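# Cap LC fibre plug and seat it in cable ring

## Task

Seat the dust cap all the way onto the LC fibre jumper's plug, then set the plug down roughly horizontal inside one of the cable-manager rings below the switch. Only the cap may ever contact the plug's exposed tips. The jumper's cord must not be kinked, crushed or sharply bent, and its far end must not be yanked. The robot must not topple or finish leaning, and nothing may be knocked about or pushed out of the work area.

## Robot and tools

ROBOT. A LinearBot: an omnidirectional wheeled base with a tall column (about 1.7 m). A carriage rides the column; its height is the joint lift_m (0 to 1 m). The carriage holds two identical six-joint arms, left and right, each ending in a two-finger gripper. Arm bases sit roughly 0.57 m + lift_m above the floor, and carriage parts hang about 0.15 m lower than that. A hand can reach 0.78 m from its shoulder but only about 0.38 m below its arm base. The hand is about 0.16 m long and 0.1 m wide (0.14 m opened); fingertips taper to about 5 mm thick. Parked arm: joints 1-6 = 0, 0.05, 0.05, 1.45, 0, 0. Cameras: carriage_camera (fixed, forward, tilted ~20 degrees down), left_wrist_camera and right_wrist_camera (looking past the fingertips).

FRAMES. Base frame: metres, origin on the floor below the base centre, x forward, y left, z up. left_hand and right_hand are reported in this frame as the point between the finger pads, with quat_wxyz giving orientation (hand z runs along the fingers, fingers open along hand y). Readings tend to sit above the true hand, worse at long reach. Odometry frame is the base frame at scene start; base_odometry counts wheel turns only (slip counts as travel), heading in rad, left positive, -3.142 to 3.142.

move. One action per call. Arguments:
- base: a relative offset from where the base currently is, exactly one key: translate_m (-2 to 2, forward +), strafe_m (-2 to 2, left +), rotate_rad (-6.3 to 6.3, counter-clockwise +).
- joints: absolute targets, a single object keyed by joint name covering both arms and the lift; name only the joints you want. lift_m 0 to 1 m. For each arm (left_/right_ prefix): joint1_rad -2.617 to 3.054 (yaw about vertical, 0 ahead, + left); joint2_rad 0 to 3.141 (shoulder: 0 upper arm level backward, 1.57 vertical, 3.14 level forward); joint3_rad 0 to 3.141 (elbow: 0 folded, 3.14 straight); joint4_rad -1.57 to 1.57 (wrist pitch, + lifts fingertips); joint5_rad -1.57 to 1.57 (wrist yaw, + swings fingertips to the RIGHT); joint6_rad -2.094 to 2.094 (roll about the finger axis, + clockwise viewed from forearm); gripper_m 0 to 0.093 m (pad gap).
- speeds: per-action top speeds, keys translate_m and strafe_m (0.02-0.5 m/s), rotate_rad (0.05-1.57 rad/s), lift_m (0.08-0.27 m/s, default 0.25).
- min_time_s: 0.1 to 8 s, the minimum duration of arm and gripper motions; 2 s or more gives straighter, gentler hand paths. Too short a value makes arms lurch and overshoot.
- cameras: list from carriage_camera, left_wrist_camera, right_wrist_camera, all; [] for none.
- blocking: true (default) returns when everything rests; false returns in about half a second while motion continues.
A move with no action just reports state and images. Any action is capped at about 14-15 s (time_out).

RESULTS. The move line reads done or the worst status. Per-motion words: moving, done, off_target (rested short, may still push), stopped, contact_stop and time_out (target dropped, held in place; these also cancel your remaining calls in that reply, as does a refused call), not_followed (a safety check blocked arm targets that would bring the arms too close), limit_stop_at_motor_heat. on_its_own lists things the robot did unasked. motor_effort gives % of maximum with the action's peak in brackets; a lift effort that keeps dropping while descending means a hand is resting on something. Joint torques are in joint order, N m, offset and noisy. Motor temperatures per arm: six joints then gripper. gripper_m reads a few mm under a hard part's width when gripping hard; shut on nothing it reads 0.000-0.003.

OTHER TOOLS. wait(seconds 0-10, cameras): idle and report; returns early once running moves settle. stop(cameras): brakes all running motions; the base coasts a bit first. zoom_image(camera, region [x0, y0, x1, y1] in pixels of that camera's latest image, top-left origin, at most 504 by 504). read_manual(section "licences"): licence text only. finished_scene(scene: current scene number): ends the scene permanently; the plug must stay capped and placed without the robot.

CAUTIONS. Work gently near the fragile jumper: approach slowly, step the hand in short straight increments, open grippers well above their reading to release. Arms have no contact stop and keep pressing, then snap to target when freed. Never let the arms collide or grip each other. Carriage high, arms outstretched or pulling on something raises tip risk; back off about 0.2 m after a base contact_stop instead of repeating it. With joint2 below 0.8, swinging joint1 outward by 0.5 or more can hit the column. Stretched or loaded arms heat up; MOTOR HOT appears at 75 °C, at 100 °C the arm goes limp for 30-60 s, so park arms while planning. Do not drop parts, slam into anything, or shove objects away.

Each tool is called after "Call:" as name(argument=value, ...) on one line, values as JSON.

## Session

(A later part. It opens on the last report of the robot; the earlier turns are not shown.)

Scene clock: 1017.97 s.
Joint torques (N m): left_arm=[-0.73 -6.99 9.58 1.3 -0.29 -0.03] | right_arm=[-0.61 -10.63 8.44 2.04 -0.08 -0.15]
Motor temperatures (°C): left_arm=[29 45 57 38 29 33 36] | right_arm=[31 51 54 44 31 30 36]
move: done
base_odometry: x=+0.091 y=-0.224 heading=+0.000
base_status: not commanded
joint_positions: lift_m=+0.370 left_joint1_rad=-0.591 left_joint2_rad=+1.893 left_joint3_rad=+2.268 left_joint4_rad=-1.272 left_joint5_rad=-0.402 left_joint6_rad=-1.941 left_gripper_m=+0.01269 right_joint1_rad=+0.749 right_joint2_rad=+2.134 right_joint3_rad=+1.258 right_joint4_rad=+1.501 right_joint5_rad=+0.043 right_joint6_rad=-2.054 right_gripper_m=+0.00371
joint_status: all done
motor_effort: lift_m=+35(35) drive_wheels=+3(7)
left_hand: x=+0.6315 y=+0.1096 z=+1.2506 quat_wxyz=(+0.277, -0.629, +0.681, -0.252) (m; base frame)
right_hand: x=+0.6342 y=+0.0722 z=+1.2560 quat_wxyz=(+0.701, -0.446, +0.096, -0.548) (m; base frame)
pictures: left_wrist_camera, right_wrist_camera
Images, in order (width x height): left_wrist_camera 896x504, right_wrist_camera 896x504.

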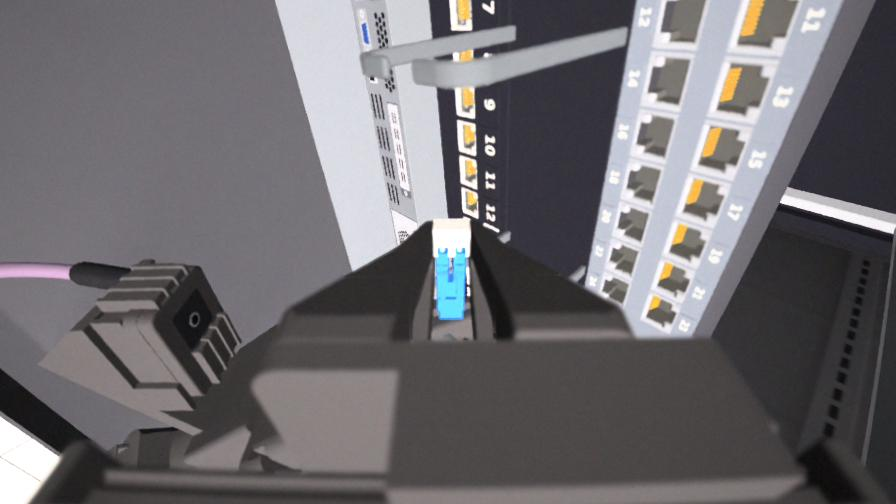

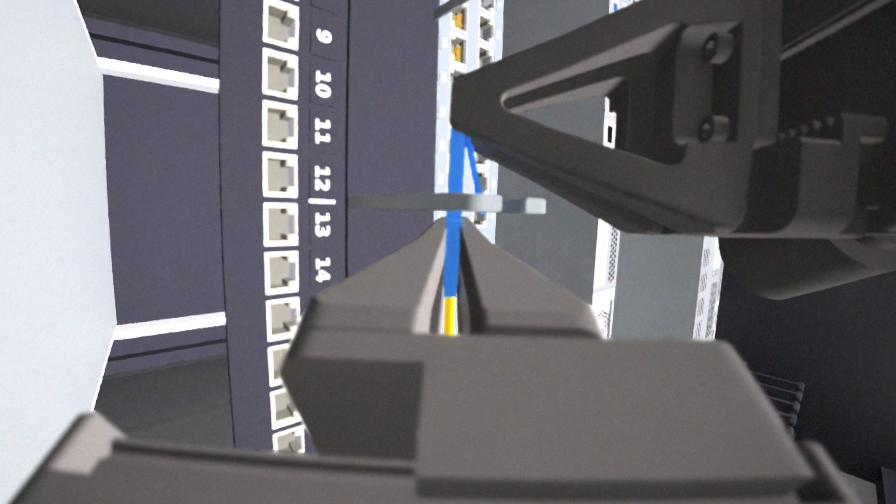

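Call:
move(joints={"left_joint1_rad": -0.608, "left_joint2_rad": 1.911, "left_joint3_rad": 2.3065, "left_joint4_rad": -1.281, "left_joint5_rad": -0.402, "left_joint6_rad": -1.9545, "right_joint1_rad": 0.7482, "right_joint5_rad": 0.0166, "right_joint4_rad": 1.500, "right_joint2_rad": 2.1535}, min_time_s=1.5, cameras=["left_wrist_camera","right_wrist_camera"])

Call:
zoom_image(camera="left_wrist_camera", region=[410, 210, 490, 310])

Call:
zoom_image(camera="right_wrist_camera", region=[390, 80, 530, 310])

Scene clock: 1043.93 s.
Joint torques (N m): left_arm=[-0.87 -7.08 9.54 1.34 -0.16 -0.04] | right_arm=[-0.12 -10.52 8.47 1.97 -0.09 -0.15]
Motor temperatures (°C): left_arm=[29 46 59 38 29 33 36] | right_arm=[31 52 54 44 31 30 36]
move: done
base_odometry: x=+0.091 y=-0.224 heading=+0.000
base_status: not commanded
joint_positions: lift_m=+0.370 left_joint1_rad=-0.597 left_joint2_rad=+1.898 left_joint3_rad=+2.274 left_joint4_rad=-1.275 left_joint5_rad=-0.402 left_joint6_rad=-1.943 left_gripper_m=+0.01269 right_joint1_rad=+0.749 right_joint2_rad=+2.134 right_joint3_rad=+1.258 right_joint4_rad=+1.502 right_joint5_rad=+0.028 right_joint6_rad=-2.054 right_gripper_m=+0.00371
joint_status: all done
motor_effort: lift_m=+35(35) drive_wheels=+3(6)
left_hand: x=+0.6309 y=+0.1066 z=+1.2502 quat_wxyz=(+0.276, -0.628, +0.682, -0.253) (m; base frame)
right_hand: x=+0.6323 y=+0.0740 z=+1.2563 quat_wxyz=(+0.704, -0.446, +0.089, -0.546) (m; base frame)
pictures: left_wrist_camera, right_wrist_camera
Images, in order (width x height): left_wrist_camera 896x504, right_wrist_camera 896x504.

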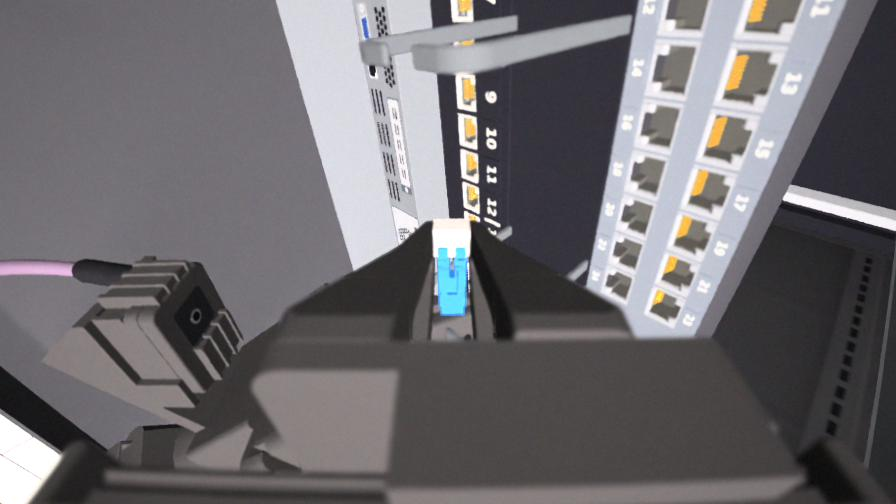

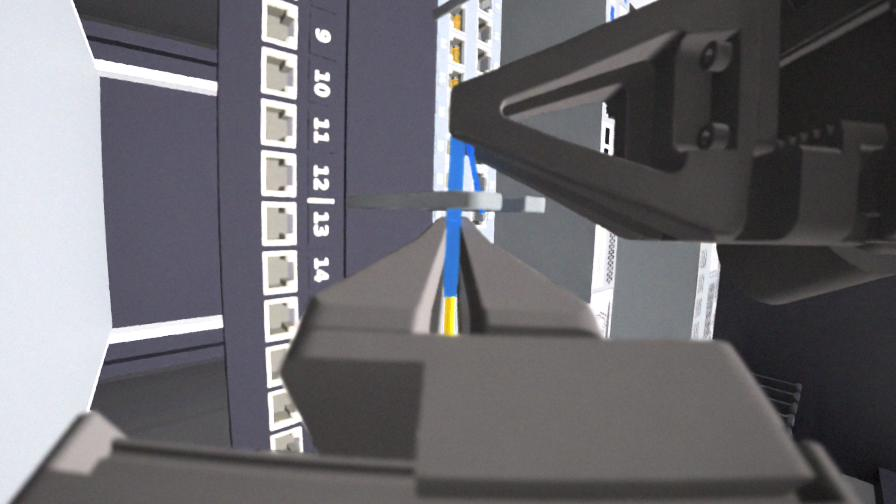

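Scaled by 5.040 from the camera's 896x504 image, which has a finer 1280x720 frame.

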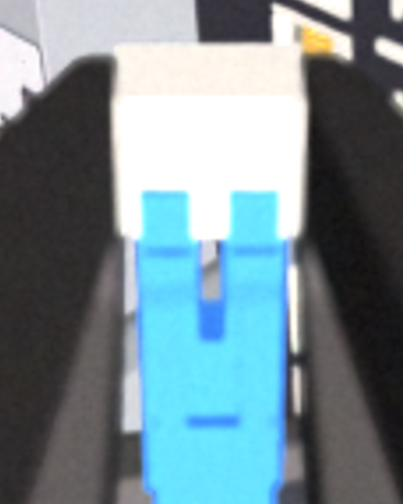

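Scaled by 2.191 from the camera's 896x504 image, which has a finer 1280x720 frame.

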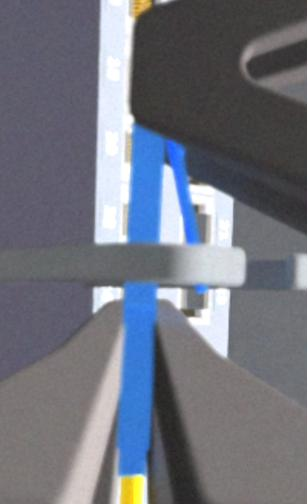

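Call:
move(joints={"left_joint1_rad": -0.6158, "left_joint2_rad": 1.9128, "left_joint3_rad": 2.3065, "left_joint4_rad": -1.2735, "left_joint5_rad": -0.3726, "left_joint6_rad": -1.9545, "right_joint1_rad": 0.756, "right_joint5_rad": -0.008, "right_joint4_rad": 1.4925, "right_joint2_rad": 2.156}, min_time_s=1.5, cameras=["left_wrist_camera","right_wrist_camera"])

Call:
zoom_image(camera="left_wrist_camera", region=[410, 210, 490, 310])

Call:
zoom_image(camera="right_wrist_camera", region=[390, 80, 530, 310])

Scene clock: 1056.97 s.
Joint torques (N m): left_arm=[-1.36 -6.91 9.51 1.41 0.1 -0.04] | right_arm=[0.68 -10.26 8.47 1.87 -0.25 -0.15]
Motor temperatures (°C): left_arm=[29 45 60 38 29 33 36] | right_arm=[31 52 54 44 31 30 36]
move: off_target
base_odometry: x=+0.091 y=-0.224 heading=+0.000
base_status: not commanded
joint_positions: lift_m=+0.370 left_joint1_rad=-0.598 left_joint2_rad=+1.898 left_joint3_rad=+2.274 left_joint4_rad=-1.275 left_joint5_rad=-0.402 left_joint6_rad=-1.944 left_gripper_m=+0.01269 right_joint1_rad=+0.749 right_joint2_rad=+2.134 right_joint3_rad=+1.258 right_joint4_rad=+1.503 right_joint5_rad=+0.019 right_joint6_rad=-2.054 right_gripper_m=+0.00371
joint_status: left_joint5_rad off_target (ended at -0.402, target -0.373); right_joint5_rad off_target (ended at +0.019, target -0.008); the others done
motor_effort: lift_m=+35(35) drive_wheels=+1(5)
left_hand: x=+0.6307 y=+0.1062 z=+1.2502 quat_wxyz=(+0.275, -0.628, +0.683, -0.253) (m; base frame)
right_hand: x=+0.6312 y=+0.0752 z=+1.2564 quat_wxyz=(+0.705, -0.447, +0.085, -0.544) (m; base frame)
pictures: left_wrist_camera, right_wrist_camera
Images, in order (width x height): left_wrist_camera 896x504, right_wrist_camera 896x504.

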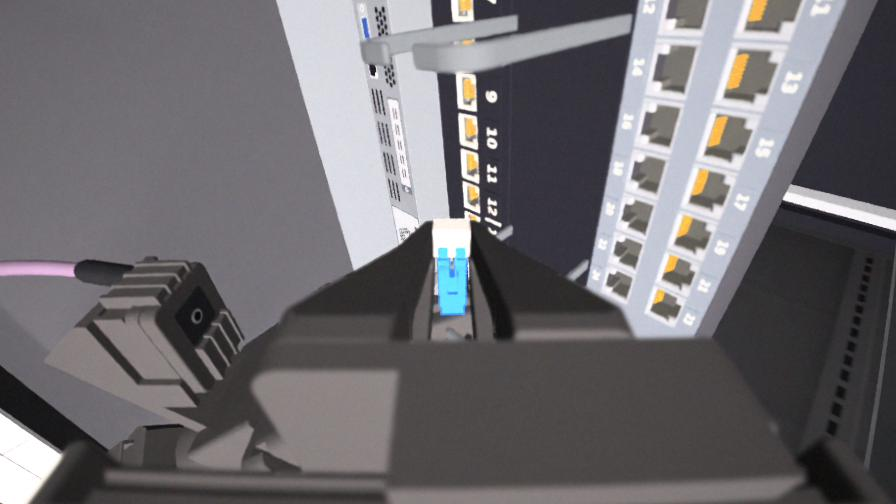

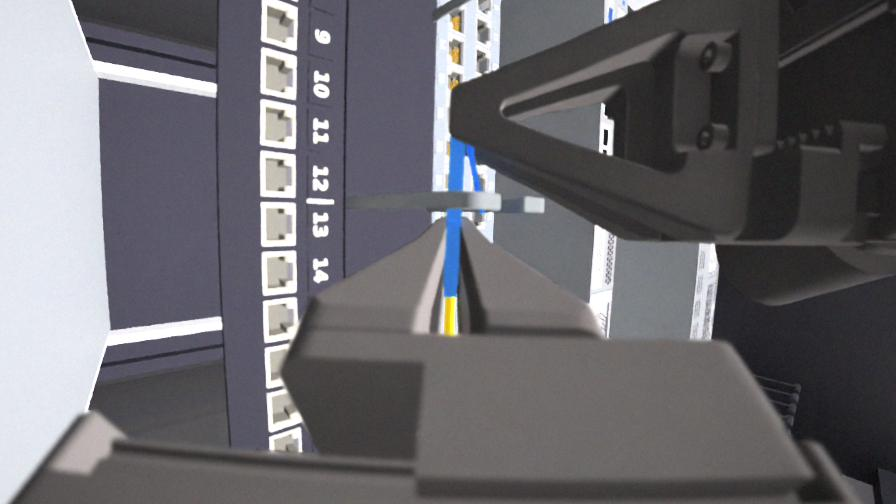

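Scaled by 5.040 from the camera's 896x504 image, which has a finer 1280x720 frame.

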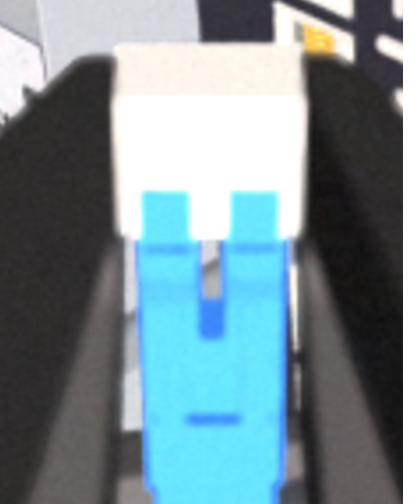

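Scaled by 2.191 from the camera's 896x504 image, which has a finer 1280x720 frame.

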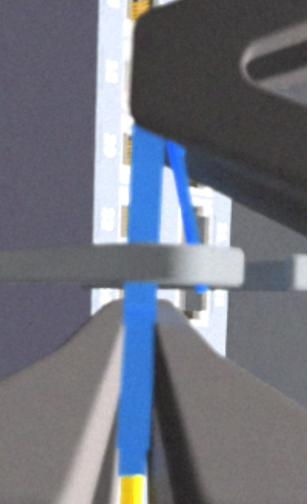

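Call:
move(joints={"left_joint1_rad": -0.6314, "left_joint2_rad": 1.9164, "left_joint3_rad": 2.3065, "left_joint4_rad": -1.2585, "left_joint5_rad": -0.3138, "left_joint6_rad": -1.9545, "right_joint1_rad": 0.7716, "right_joint5_rad": -0.0572, "right_joint4_rad": 1.4775, "right_joint2_rad": 2.1605}, min_time_s=1.5, cameras=["left_wrist_camera","right_wrist_camera"])

Call:
zoom_image(camera="left_wrist_camera", region=[410, 210, 490, 310])

Call:
zoom_image(camera="right_wrist_camera", region=[390, 80, 530, 310])

Scene clock: 1066.60 s.
Joint torques (N m): left_arm=[-2.4 -6.57 9.55 1.65 0.56 -0.03] | right_arm=[2.24 -10.11 8.43 1.66 -0.57 -0.14]
Motor temperatures (°C): left_arm=[29 45 60 38 29 33 36] | right_arm=[31 51 54 44 31 30 36]
move: off_target
base_odometry: x=+0.091 y=-0.224 heading=+0.000
base_status: not commanded
joint_positions: lift_m=+0.370 left_joint1_rad=-0.601 left_joint2_rad=+1.898 left_joint3_rad=+2.274 left_joint4_rad=-1.282 left_joint5_rad=-0.393 left_joint6_rad=-1.944 left_gripper_m=+0.01269 right_joint1_rad=+0.749 right_joint2_rad=+2.137 right_joint3_rad=+1.258 right_joint4_rad=+1.505 right_joint5_rad=+0.001 right_joint6_rad=-2.055 right_gripper_m=+0.00371
joint_status: left_joint1_rad off_target (ended at -0.601, target -0.631); left_joint5_rad off_target (ended at -0.393, target -0.314); right_joint1_rad off_target (ended at +0.749, target +0.772); right_joint5_rad off_target (ended at +0.001, target -0.057); the others done
motor_effort: lift_m=+35(35) drive_wheels=+0(6)
left_hand: x=+0.6285 y=+0.1044 z=+1.2486 quat_wxyz=(+0.271, -0.627, +0.686, -0.252) (m; base frame)
right_hand: x=+0.6292 y=+0.0777 z=+1.2555 quat_wxyz=(+0.707, -0.448, +0.077, -0.541) (m; base frame)
pictures: left_wrist_camera, right_wrist_camera
Images, in order (width x height): left_wrist_camera 896x504, right_wrist_camera 896x504.

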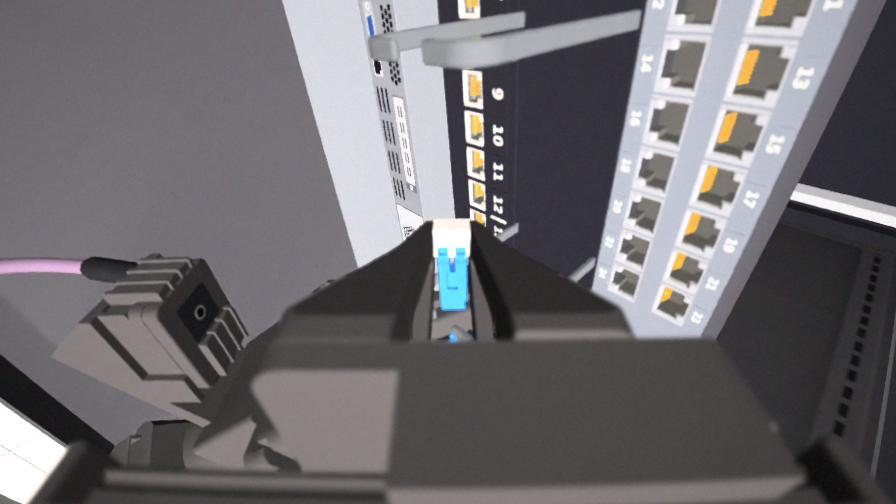

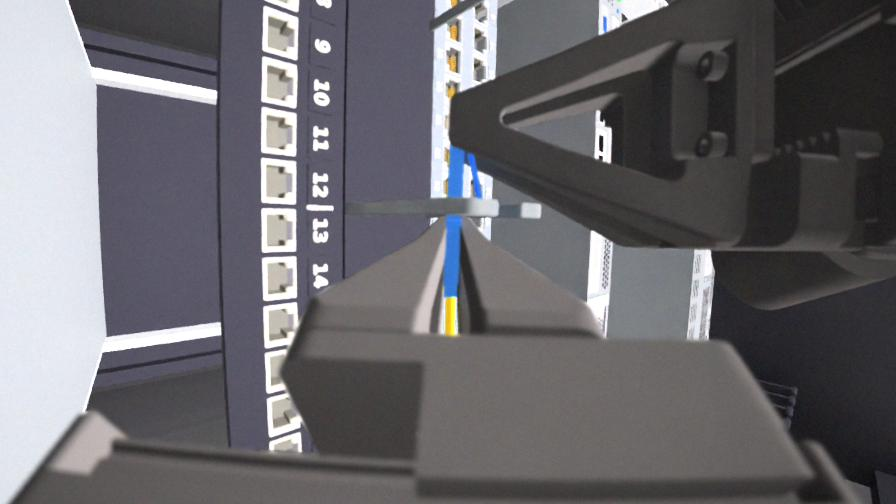

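Scaled by 5.040 from the camera's 896x504 image, which has a finer 1280x720 frame.

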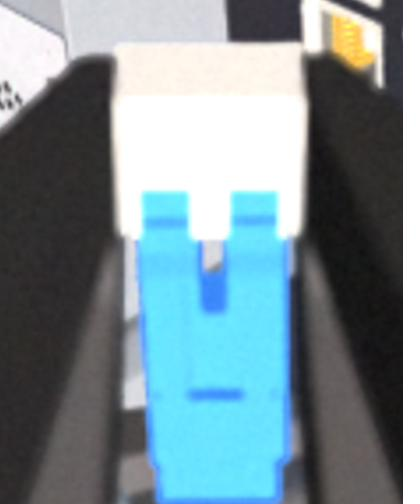

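Scaled by 2.191 from the camera's 896x504 image, which has a finer 1280x720 frame.

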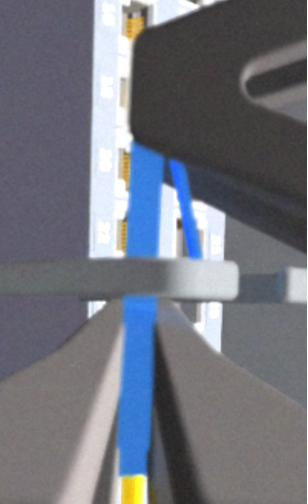

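Call:
move(joints={"left_joint1_rad": -0.6444, "left_joint2_rad": 1.927, "left_joint3_rad": 2.3169, "left_joint4_rad": -1.239, "left_joint5_rad": -0.265, "left_joint6_rad": -1.9545, "right_joint1_rad": 0.7846, "right_joint5_rad": -0.0982, "right_joint4_rad": 1.4618, "right_joint2_rad": 2.1689, "right_joint3_rad": 1.2898}, min_time_s=1.5, cameras=["left_wrist_camera","right_wrist_camera"])

Call:
zoom_image(camera="left_wrist_camera", region=[410, 210, 490, 310])

Call:
zoom_image(camera="right_wrist_camera", region=[390, 80, 530, 310])

Scene clock: 1091.27 s.
Joint torques (N m): left_arm=[-3.45 -6.15 9.46 1.96 0.98 -0.02] | right_arm=[3.55 -9.96 8.77 1.38 -0.92 -0.14]
Motor temperatures (°C): left_arm=[30 45 60 40 30 33 36] | right_arm=[31 49 54 43 32 30 36]
move: off_target
base_odometry: x=+0.091 y=-0.224 heading=+0.000
base_status: not commanded
joint_positions: lift_m=+0.370 left_joint1_rad=-0.601 left_joint2_rad=+1.903 left_joint3_rad=+2.285 left_joint4_rad=-1.292 left_joint5_rad=-0.390 left_joint6_rad=-1.945 left_gripper_m=+0.01269 right_joint1_rad=+0.749 right_joint2_rad=+2.143 right_joint3_rad=+1.263 right_joint4_rad=+1.512 right_joint5_rad=-0.007 right_joint6_rad=-2.055 right_gripper_m=+0.00371
joint_status: left_joint1_rad off_target (ended at -0.601, target -0.644); left_joint4_rad off_target (ended at -1.292, target -1.239); left_joint5_rad off_target (ended at -0.390, target -0.265); right_joint1_rad off_target (ended at +0.749, target +0.785); right_joint4_rad off_target (ended at +1.512, target +1.462); right_joint5_rad off_target (ended at -0.007, target -0.098); the others done
motor_effort: lift_m=+35(35) drive_wheels=+5(6)
left_hand: x=+0.6281 y=+0.1041 z=+1.2487 quat_wxyz=(+0.269, -0.627, +0.687, -0.251) (m; base frame)
right_hand: x=+0.6286 y=+0.0789 z=+1.2550 quat_wxyz=(+0.709, -0.447, +0.073, -0.541) (m; base frame)
pictures: left_wrist_camera, right_wrist_camera
Images, in order (width x height): left_wrist_camera 896x504, right_wrist_camera 896x504.

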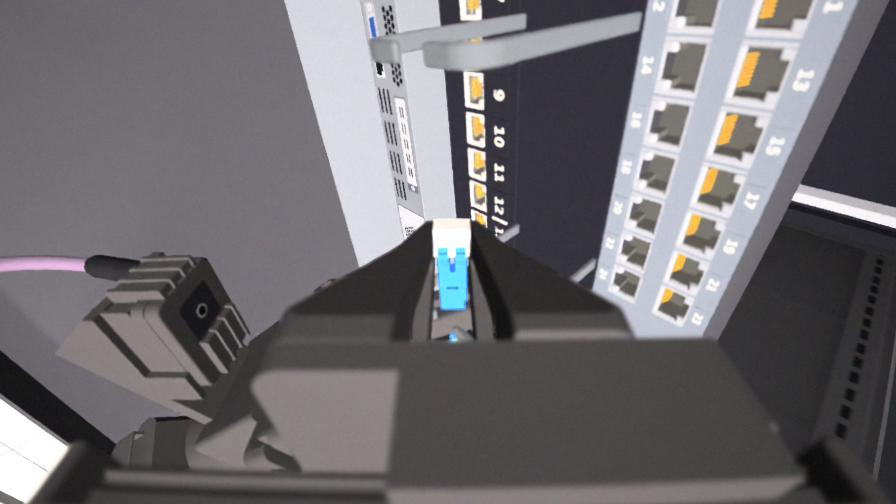

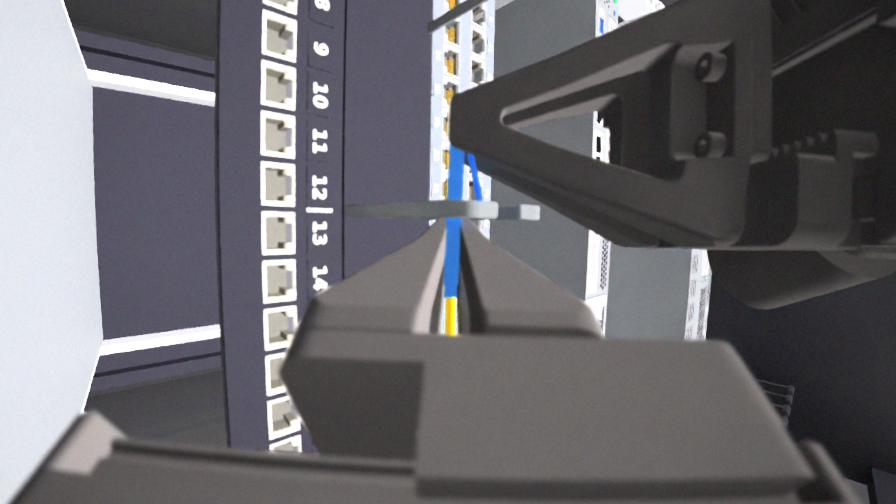

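Scaled by 5.040 from the camera's 896x504 image, which has a finer 1280x720 frame.

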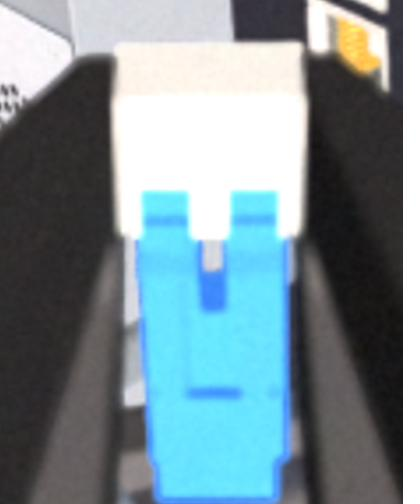

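Scaled by 2.191 from the camera's 896x504 image, which has a finer 1280x720 frame.

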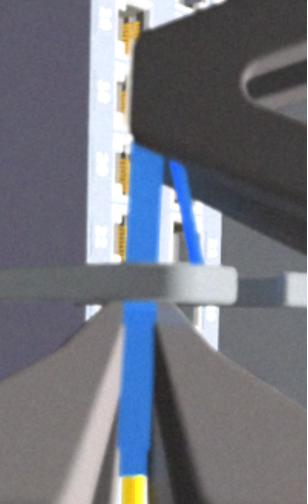

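Call:
move(joints={"left_joint1_rad": -0.6652, "left_joint2_rad": 1.9318, "left_joint3_rad": 2.3169, "left_joint4_rad": -1.219, "left_joint5_rad": -0.1866, "left_joint6_rad": -1.9545, "right_joint1_rad": 0.8054, "right_joint5_rad": -0.1638, "right_joint4_rad": 1.4418, "right_joint2_rad": 2.1749, "right_joint3_rad": 1.2898}, min_time_s=1.5, cameras=["left_wrist_camera","right_wrist_camera"])

Call:
zoom_image(camera="left_wrist_camera", region=[410, 210, 490, 310])

Call:
zoom_image(camera="right_wrist_camera", region=[390, 80, 530, 310])

Scene clock: 1101.17 s.
Joint torques (N m): left_arm=[-5.12 -5.75 9.47 2.29 1.65 -0.01] | right_arm=[5.65 -9.81 8.75 1.09 -1.4 -0.14]
Motor temperatures (°C): left_arm=[30 44 60 40 30 33 36] | right_arm=[32 49 54 43 32 30 36]
move: off_target
base_odometry: x=+0.091 y=-0.224 heading=+0.000
base_status: not commanded
joint_positions: lift_m=+0.370 left_joint1_rad=-0.601 left_joint2_rad=+1.903 left_joint3_rad=+2.285 left_joint4_rad=-1.303 left_joint5_rad=-0.385 left_joint6_rad=-1.947 left_gripper_m=+0.01269 right_joint1_rad=+0.749 right_joint2_rad=+2.148 right_joint3_rad=+1.263 right_joint4_rad=+1.516 right_joint5_rad=-0.026 right_joint6_rad=-2.055 right_gripper_m=+0.00371
joint_status: left_joint1_rad off_target (ended at -0.601, target -0.665); left_joint4_rad off_target (ended at -1.303, target -1.219); left_joint5_rad off_target (ended at -0.385, target -0.187); right_joint1_rad off_target (ended at +0.749, target +0.805); right_joint4_rad off_target (ended at +1.516, target +1.442); right_joint5_rad off_target (ended at -0.026, target -0.164); the others done
motor_effort: lift_m=+35(35) drive_wheels=+1(6)
left_hand: x=+0.6260 y=+0.1046 z=+1.2468 quat_wxyz=(+0.265, -0.628, +0.689, -0.246) (m; base frame)
right_hand: x=+0.6265 y=+0.0816 z=+1.2535 quat_wxyz=(+0.712, -0.448, +0.064, -0.537) (m; base frame)
pictures: left_wrist_camera, right_wrist_camera
Images, in order (width x height): left_wrist_camera 896x504, right_wrist_camera 896x504.

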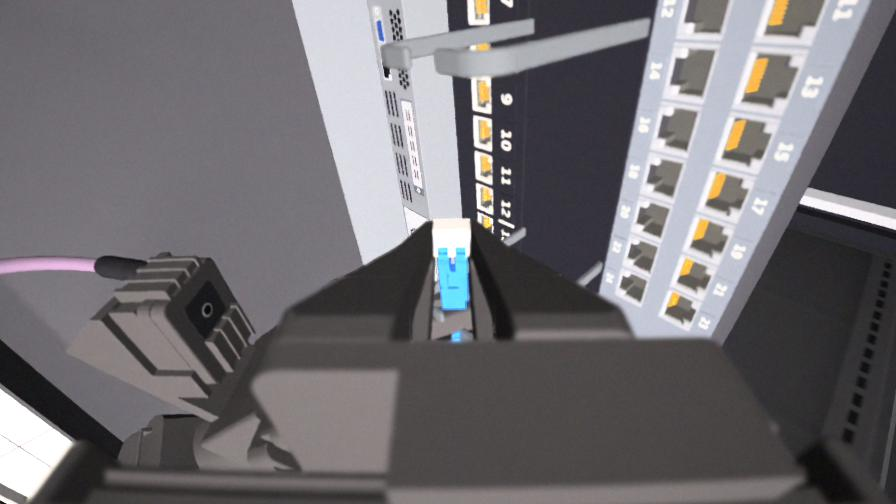

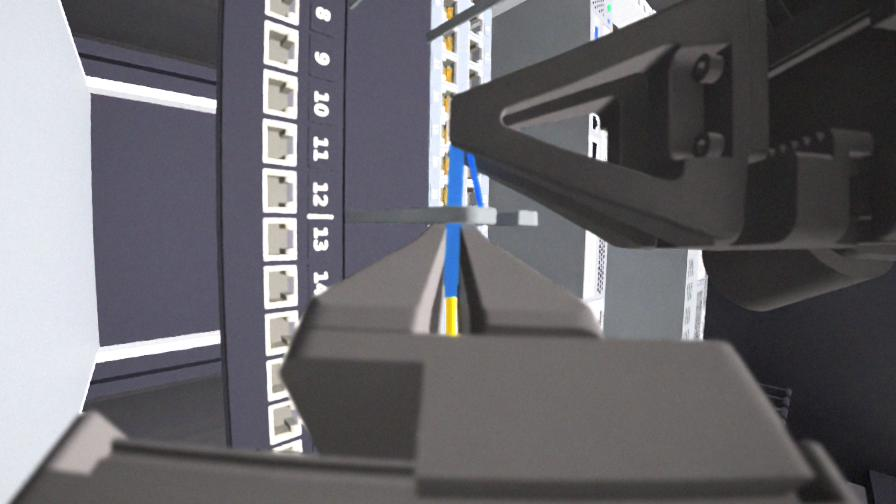

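Scaled by 5.040 from the camera's 896x504 image, which has a finer 1280x720 frame.

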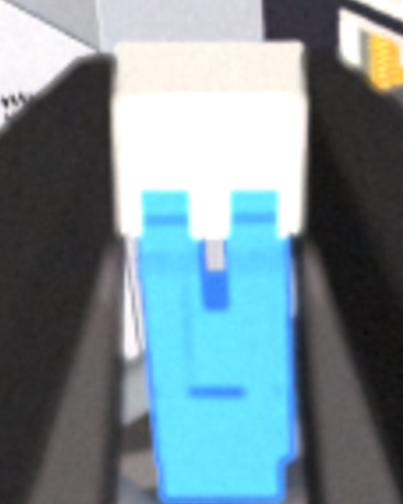

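Scaled by 2.191 from the camera's 896x504 image, which has a finer 1280x720 frame.

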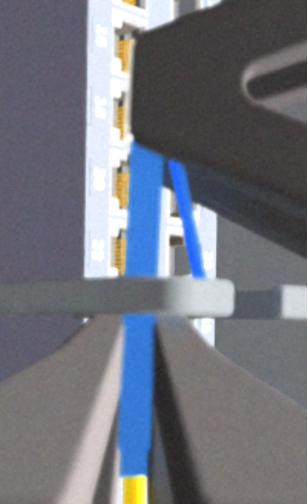

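Call:
move(joints={"left_joint1_rad": -0.603, "left_joint2_rad": 1.917, "left_joint3_rad": 2.3169, "left_joint4_rad": -1.303, "left_joint5_rad": -0.385, "left_joint6_rad": -1.9545, "right_joint1_rad": 0.748, "right_joint5_rad": -0.02, "right_joint4_rad": 1.508, "right_joint2_rad": 2.166, "right_joint3_rad": 1.286}, min_time_s=1.5, cameras=["right_wrist_camera"])

Call:
zoom_image(camera="right_wrist_camera", region=[390, 80, 530, 310])

Scene clock: 1114.00 s.
Joint torques (N m): left_arm=[-0.1 -6.98 9.47 1.41 -0.02 -0.01] | right_arm=[-0.12 -10.66 8.42 1.85 0 -0.14]
Motor temperatures (°C): left_arm=[31 44 60 42 32 33 36] | right_arm=[32 49 54 42 33 30 36]
move: done
base_odometry: x=+0.091 y=-0.224 heading=+0.000
base_status: not commanded
joint_positions: lift_m=+0.370 left_joint1_rad=-0.601 left_joint2_rad=+1.903 left_joint3_rad=+2.285 left_joint4_rad=-1.308 left_joint5_rad=-0.402 left_joint6_rad=-1.947 left_gripper_m=+0.01269 right_joint1_rad=+0.749 right_joint2_rad=+2.148 right_joint3_rad=+1.263 right_joint4_rad=+1.519 right_joint5_rad=-0.015 right_joint6_rad=-2.055 right_gripper_m=+0.00371
joint_status: all done
motor_effort: lift_m=+35(35) drive_wheels=+1(6)
left_hand: x=+0.6263 y=+0.1076 z=+1.2470 quat_wxyz=(+0.272, -0.629, +0.687, -0.242) (m; base frame)
right_hand: x=+0.6275 y=+0.0799 z=+1.2541 quat_wxyz=(+0.711, -0.446, +0.069, -0.539) (m; base frame)
pictures: right_wrist_camera
Images, in order (width x height): right_wrist_camera 896x504.

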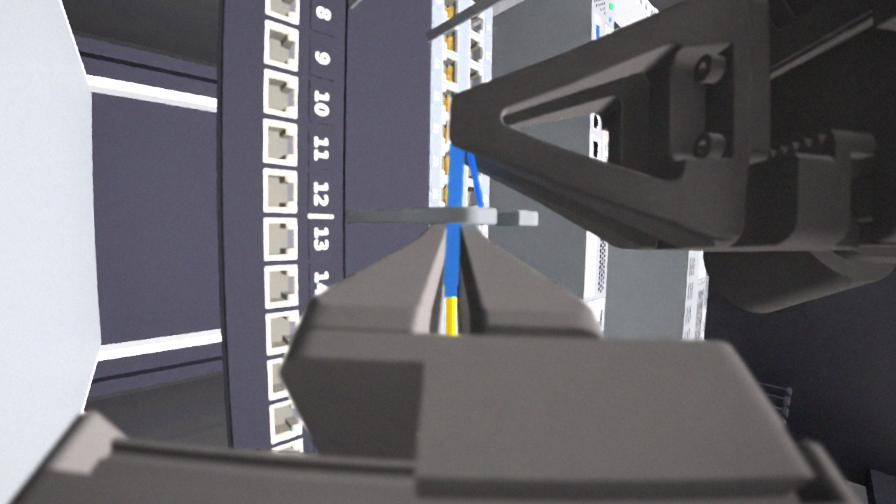

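Scaled by 2.191 from the camera's 896x504 image, which has a finer 1280x720 frame.

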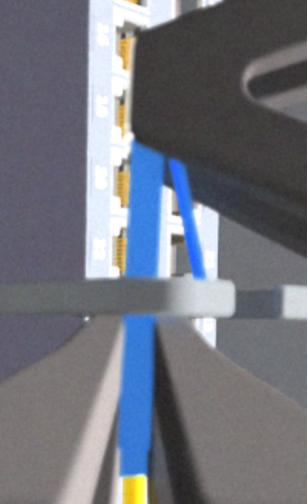

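Call:
move(joints={"left_gripper_m": 0.017}, min_time_s=1.5, cameras=["left_wrist_camera"])

Call:
zoom_image(camera="left_wrist_camera", region=[410, 210, 490, 310])

Scene clock: 1124.57 s.
Joint torques (N m): left_arm=[-0.1 -6.95 9.43 1.41 -0.05 0] | right_arm=[-0.1 -10.66 8.42 1.85 0 -0.14]
Motor temperatures (°C): left_arm=[30 44 60 41 31 33 36] | right_arm=[32 49 54 42 32 30 36]
move: done
base_odometry: x=+0.091 y=-0.224 heading=+0.000
base_status: not commanded
joint_positions: lift_m=+0.370 left_joint1_rad=-0.601 left_joint2_rad=+1.903 left_joint3_rad=+2.285 left_joint4_rad=-1.308 left_joint5_rad=-0.397 left_joint6_rad=-1.947 left_gripper_m=+0.01689 right_joint1_rad=+0.749 right_joint2_rad=+2.148 right_joint3_rad=+1.263 right_joint4_rad=+1.519 right_joint5_rad=-0.015 right_joint6_rad=-2.055 right_gripper_m=+0.00371
joint_status: all done
motor_effort: lift_m=+35(35) drive_wheels=+0(5)
left_hand: x=+0.6260 y=+0.1069 z=+1.2468 quat_wxyz=(+0.270, -0.629, +0.688, -0.242) (m; base frame)
right_hand: x=+0.6275 y=+0.0799 z=+1.2541 quat_wxyz=(+0.711, -0.446, +0.069, -0.539) (m; base frame)
pictures: left_wrist_camera
Images, in order (width x height): left_wrist_camera 896x504.

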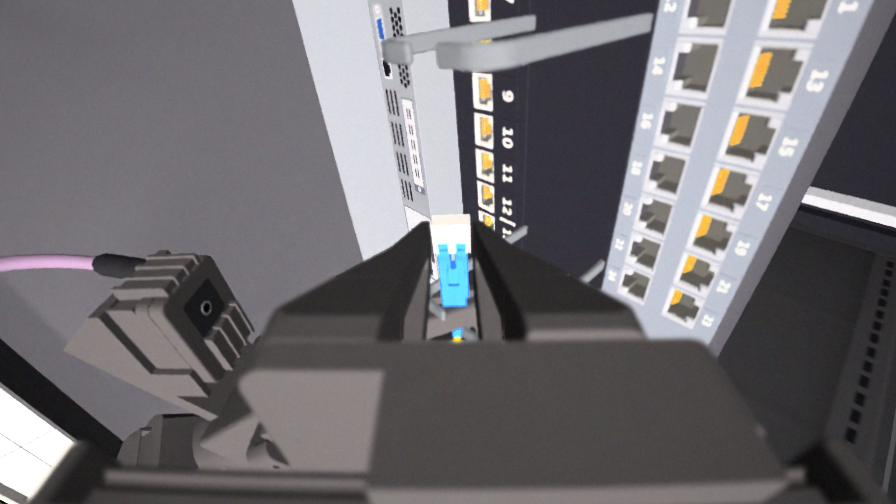

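Scaled by 5.040 from the camera's 896x504 image, which has a finer 1280x720 frame.

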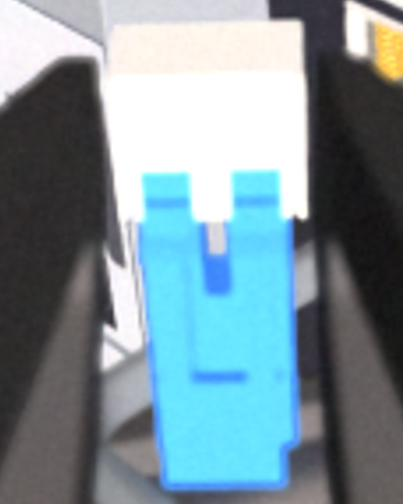

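Call:
move(joints={"left_gripper_m": 0.030}, min_time_s=1.5, cameras=["left_wrist_camera"])

Call:
move(joints={"left_joint1_rad": -0.544, "left_joint2_rad": 1.817, "left_joint3_rad": 2.202, "left_joint4_rad": -1.261, "left_joint5_rad": -0.357, "left_joint6_rad": -1.897}, min_time_s=2.5, cameras=["left_wrist_camera", "right_wrist_camera"])

Call:
zoom_image(camera="left_wrist_camera", region=[380, 200, 540, 350])

Call:
zoom_image(camera="right_wrist_camera", region=[390, 80, 530, 310])

Scene clock: 1142.73 s.
Joint torques (N m): left_arm=[-0.1 -6.95 9.44 1.41 -0.06 0] | right_arm=[-0.1 -10.66 8.42 1.85 0 -0.14]
Motor temperatures (°C): left_arm=[30 44 60 41 30 33 36] | right_arm=[32 49 54 42 32 30 36]
move: done
base_odometry: x=+0.091 y=-0.224 heading=+0.000
base_status: not commanded
joint_positions: lift_m=+0.370 left_joint1_rad=-0.601 left_joint2_rad=+1.903 left_joint3_rad=+2.285 left_joint4_rad=-1.308 left_joint5_rad=-0.397 left_joint6_rad=-1.947 left_gripper_m=+0.02987 right_joint1_rad=+0.749 right_joint2_rad=+2.148 right_joint3_rad=+1.263 right_joint4_rad=+1.519 right_joint5_rad=-0.015 right_joint6_rad=-2.055 right_gripper_m=+0.00371
joint_status: all done
motor_effort: lift_m=+35(35) drive_wheels=+1(5)
left_hand: x=+0.6260 y=+0.1069 z=+1.2468 quat_wxyz=(+0.270, -0.629, +0.688, -0.242) (m; base frame)
right_hand: x=+0.6275 y=+0.0799 z=+1.2541 quat_wxyz=(+0.711, -0.446, +0.069, -0.539) (m; base frame)
pictures: left_wrist_camera
Images, in order (width x height): left_wrist_camera 896x504.

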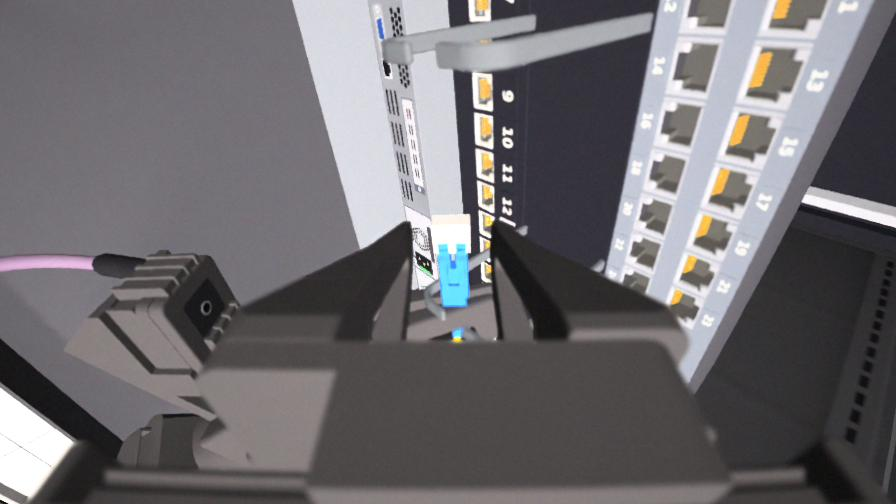

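Scene clock: 1145.53 s.
Joint torques (N m): left_arm=[0.7 -10.63 5.46 1.56 -0.04 0.17] | right_arm=[-0.1 -10.67 8.4 1.85 0 -0.14]
Motor temperatures (°C): left_arm=[30 45 60 41 30 33 36] | right_arm=[32 50 54 42 32 30 36]
move: done
base_odometry: x=+0.091 y=-0.224 heading=+0.000
base_status: not commanded
joint_positions: lift_m=+0.370 left_joint1_rad=-0.552 left_joint2_rad=+1.852 left_joint3_rad=+2.216 left_joint4_rad=-1.277 left_joint5_rad=-0.370 left_joint6_rad=-1.908 left_gripper_m=+0.02987 right_joint1_rad=+0.749 right_joint2_rad=+2.148 right_joint3_rad=+1.263 right_joint4_rad=+1.519 right_joint5_rad=-0.015 right_joint6_rad=-2.055 right_gripper_m=+0.00371
joint_status: all done
motor_effort: lift_m=+35(35) drive_wheels=+3(7)
left_hand: x=+0.6274 y=+0.1269 z=+1.2475 quat_wxyz=(+0.270, -0.630, +0.687, -0.241) (m; base frame)
right_hand: x=+0.6275 y=+0.0799 z=+1.2541 quat_wxyz=(+0.711, -0.446, +0.069, -0.539) (m; base frame)
pictures: left_wrist_camera, right_wrist_camera
Images, in order (width x height): left_wrist_camera 896x504, right_wrist_camera 896x504.

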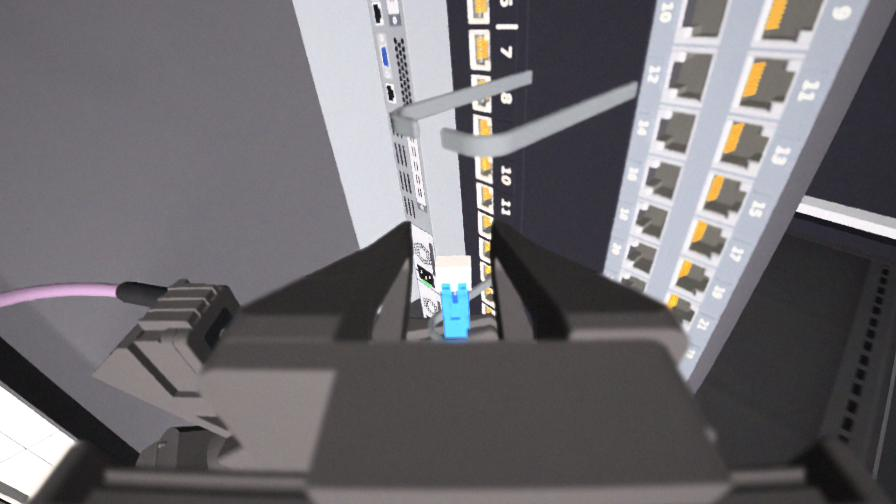

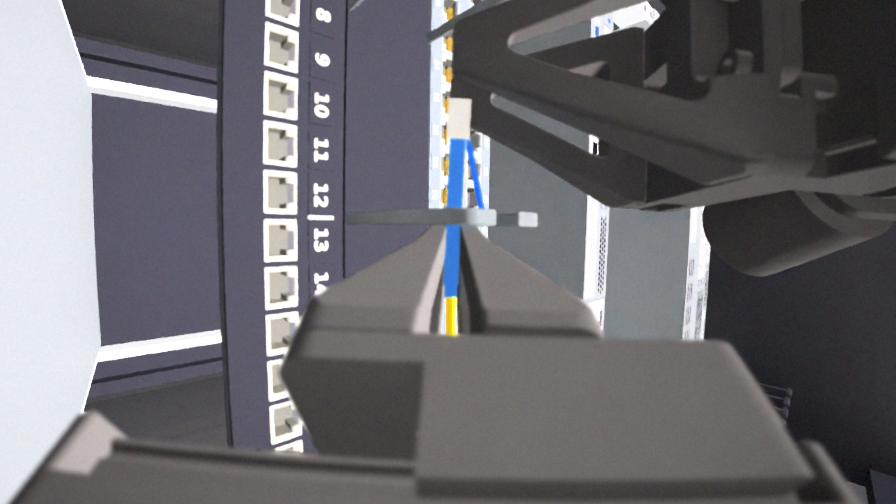

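Scaled by 3.150 from the camera's 896x504 image, which has a finer 1280x720 frame.

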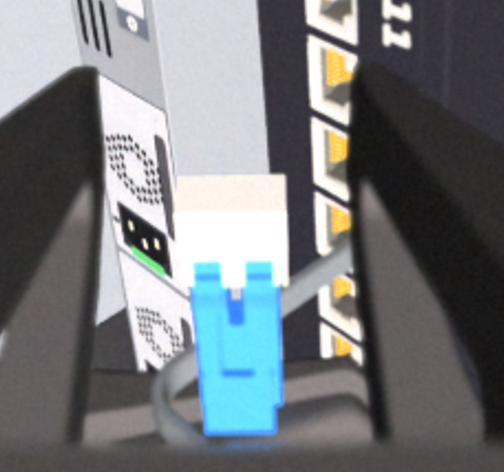

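Scaled by 2.191 from the camera's 896x504 image, which has a finer 1280x720 frame.

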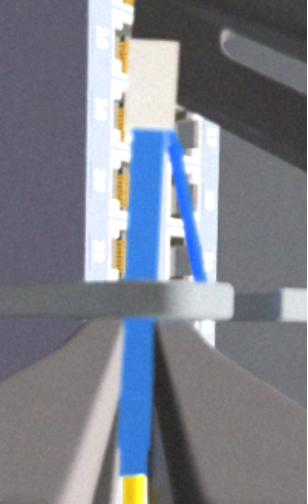

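Call:
move(joints={"left_joint1_rad": -0.483, "left_joint2_rad": 1.731, "left_joint3_rad": 2.099, "left_joint4_rad": -1.200, "left_joint5_rad": -0.330, "left_joint6_rad": -1.847}, min_time_s=2, cameras=["left_wrist_camera"])

Call:
move(joints={"left_joint1_rad": -0.58, "left_joint2_rad": 1.29, "left_joint3_rad": 1.74, "left_joint4_rad": -1.32, "left_joint5_rad": -0.40, "left_joint6_rad": -1.95}, min_time_s=3, cameras=["left_wrist_camera", "carriage_camera"])

Scene clock: 1163.40 s.
Joint torques (N m): left_arm=[0.69 -9.81 5.59 1.63 -0.03 0.18] | right_arm=[-0.09 -10.66 8.42 1.85 0 -0.14]
Motor temperatures (°C): left_arm=[30 47 56 40 30 33 35] | right_arm=[31 50 54 42 32 30 36]
move: done
base_odometry: x=+0.091 y=-0.224 heading=+0.000
base_status: not commanded
joint_positions: lift_m=+0.370 left_joint1_rad=-0.491 left_joint2_rad=+1.764 left_joint3_rad=+2.113 left_joint4_rad=-1.216 left_joint5_rad=-0.343 left_joint6_rad=-1.858 left_gripper_m=+0.02987 right_joint1_rad=+0.749 right_joint2_rad=+2.148 right_joint3_rad=+1.263 right_joint4_rad=+1.519 right_joint5_rad=-0.015 right_joint6_rad=-2.055 right_gripper_m=+0.00371
joint_status: all done
motor_effort: lift_m=+35(35) drive_wheels=+5(6)
left_hand: x=+0.6257 y=+0.1537 z=+1.2556 quat_wxyz=(+0.279, -0.630, +0.680, -0.252) (m; base frame)
right_hand: x=+0.6275 y=+0.0799 z=+1.2541 quat_wxyz=(+0.711, -0.446, +0.069, -0.539) (m; base frame)
pictures: left_wrist_camera
Images, in order (width x height): left_wrist_camera 896x504.

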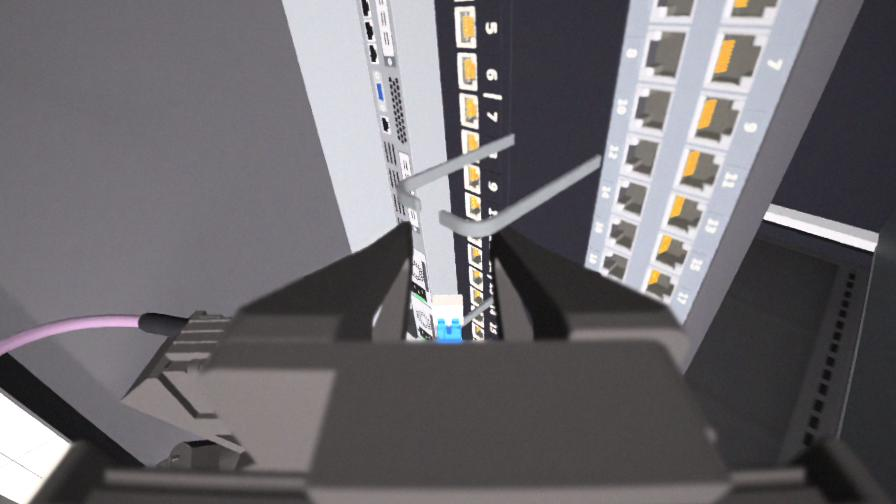

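Scene clock: 1166.70 s.
Joint torques (N m): left_arm=[-0.61 -4.25 5.23 1.36 -0.27 -0.04] | right_arm=[-0.1 -10.65 8.43 1.85 0 -0.14]
Motor temperatures (°C): left_arm=[30 47 56 40 30 33 35] | right_arm=[31 50 54 42 32 30 36]
move: done
base_odometry: x=+0.091 y=-0.224 heading=+0.000
base_status: not commanded
joint_positions: lift_m=+0.370 left_joint1_rad=-0.571 left_joint2_rad=+1.306 left_joint3_rad=+1.754 left_joint4_rad=-1.310 left_joint5_rad=-0.387 left_joint6_rad=-1.939 left_gripper_m=+0.02987 right_joint1_rad=+0.749 right_joint2_rad=+2.148 right_joint3_rad=+1.263 right_joint4_rad=+1.519 right_joint5_rad=-0.015 right_joint6_rad=-2.055 right_gripper_m=+0.00371
joint_status: all done
motor_effort: lift_m=+35(35) drive_wheels=+1(6)
left_hand: x=+0.5021 y=+0.2006 z=+1.2740 quat_wxyz=(+0.277, -0.633, +0.671, -0.268) (m; base frame)
right_hand: x=+0.6275 y=+0.0799 z=+1.2541 quat_wxyz=(+0.711, -0.446, +0.069, -0.539) (m; base frame)
pictures: carriage_camera, left_wrist_camera
Images, in order (width x height): carriage_camera 896x504, left_wrist_camera 896x504.

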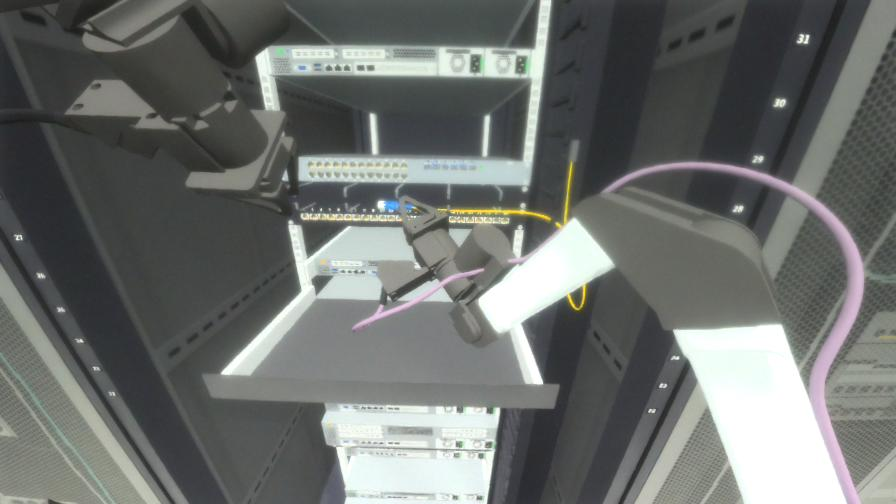

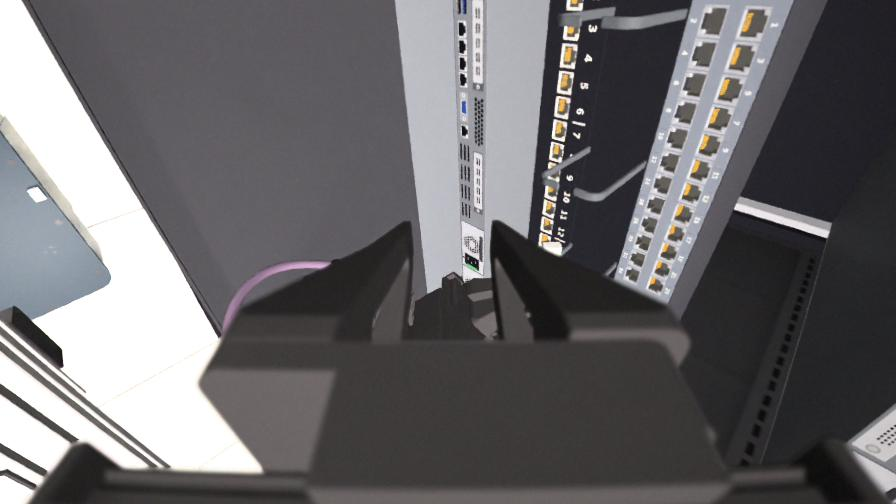

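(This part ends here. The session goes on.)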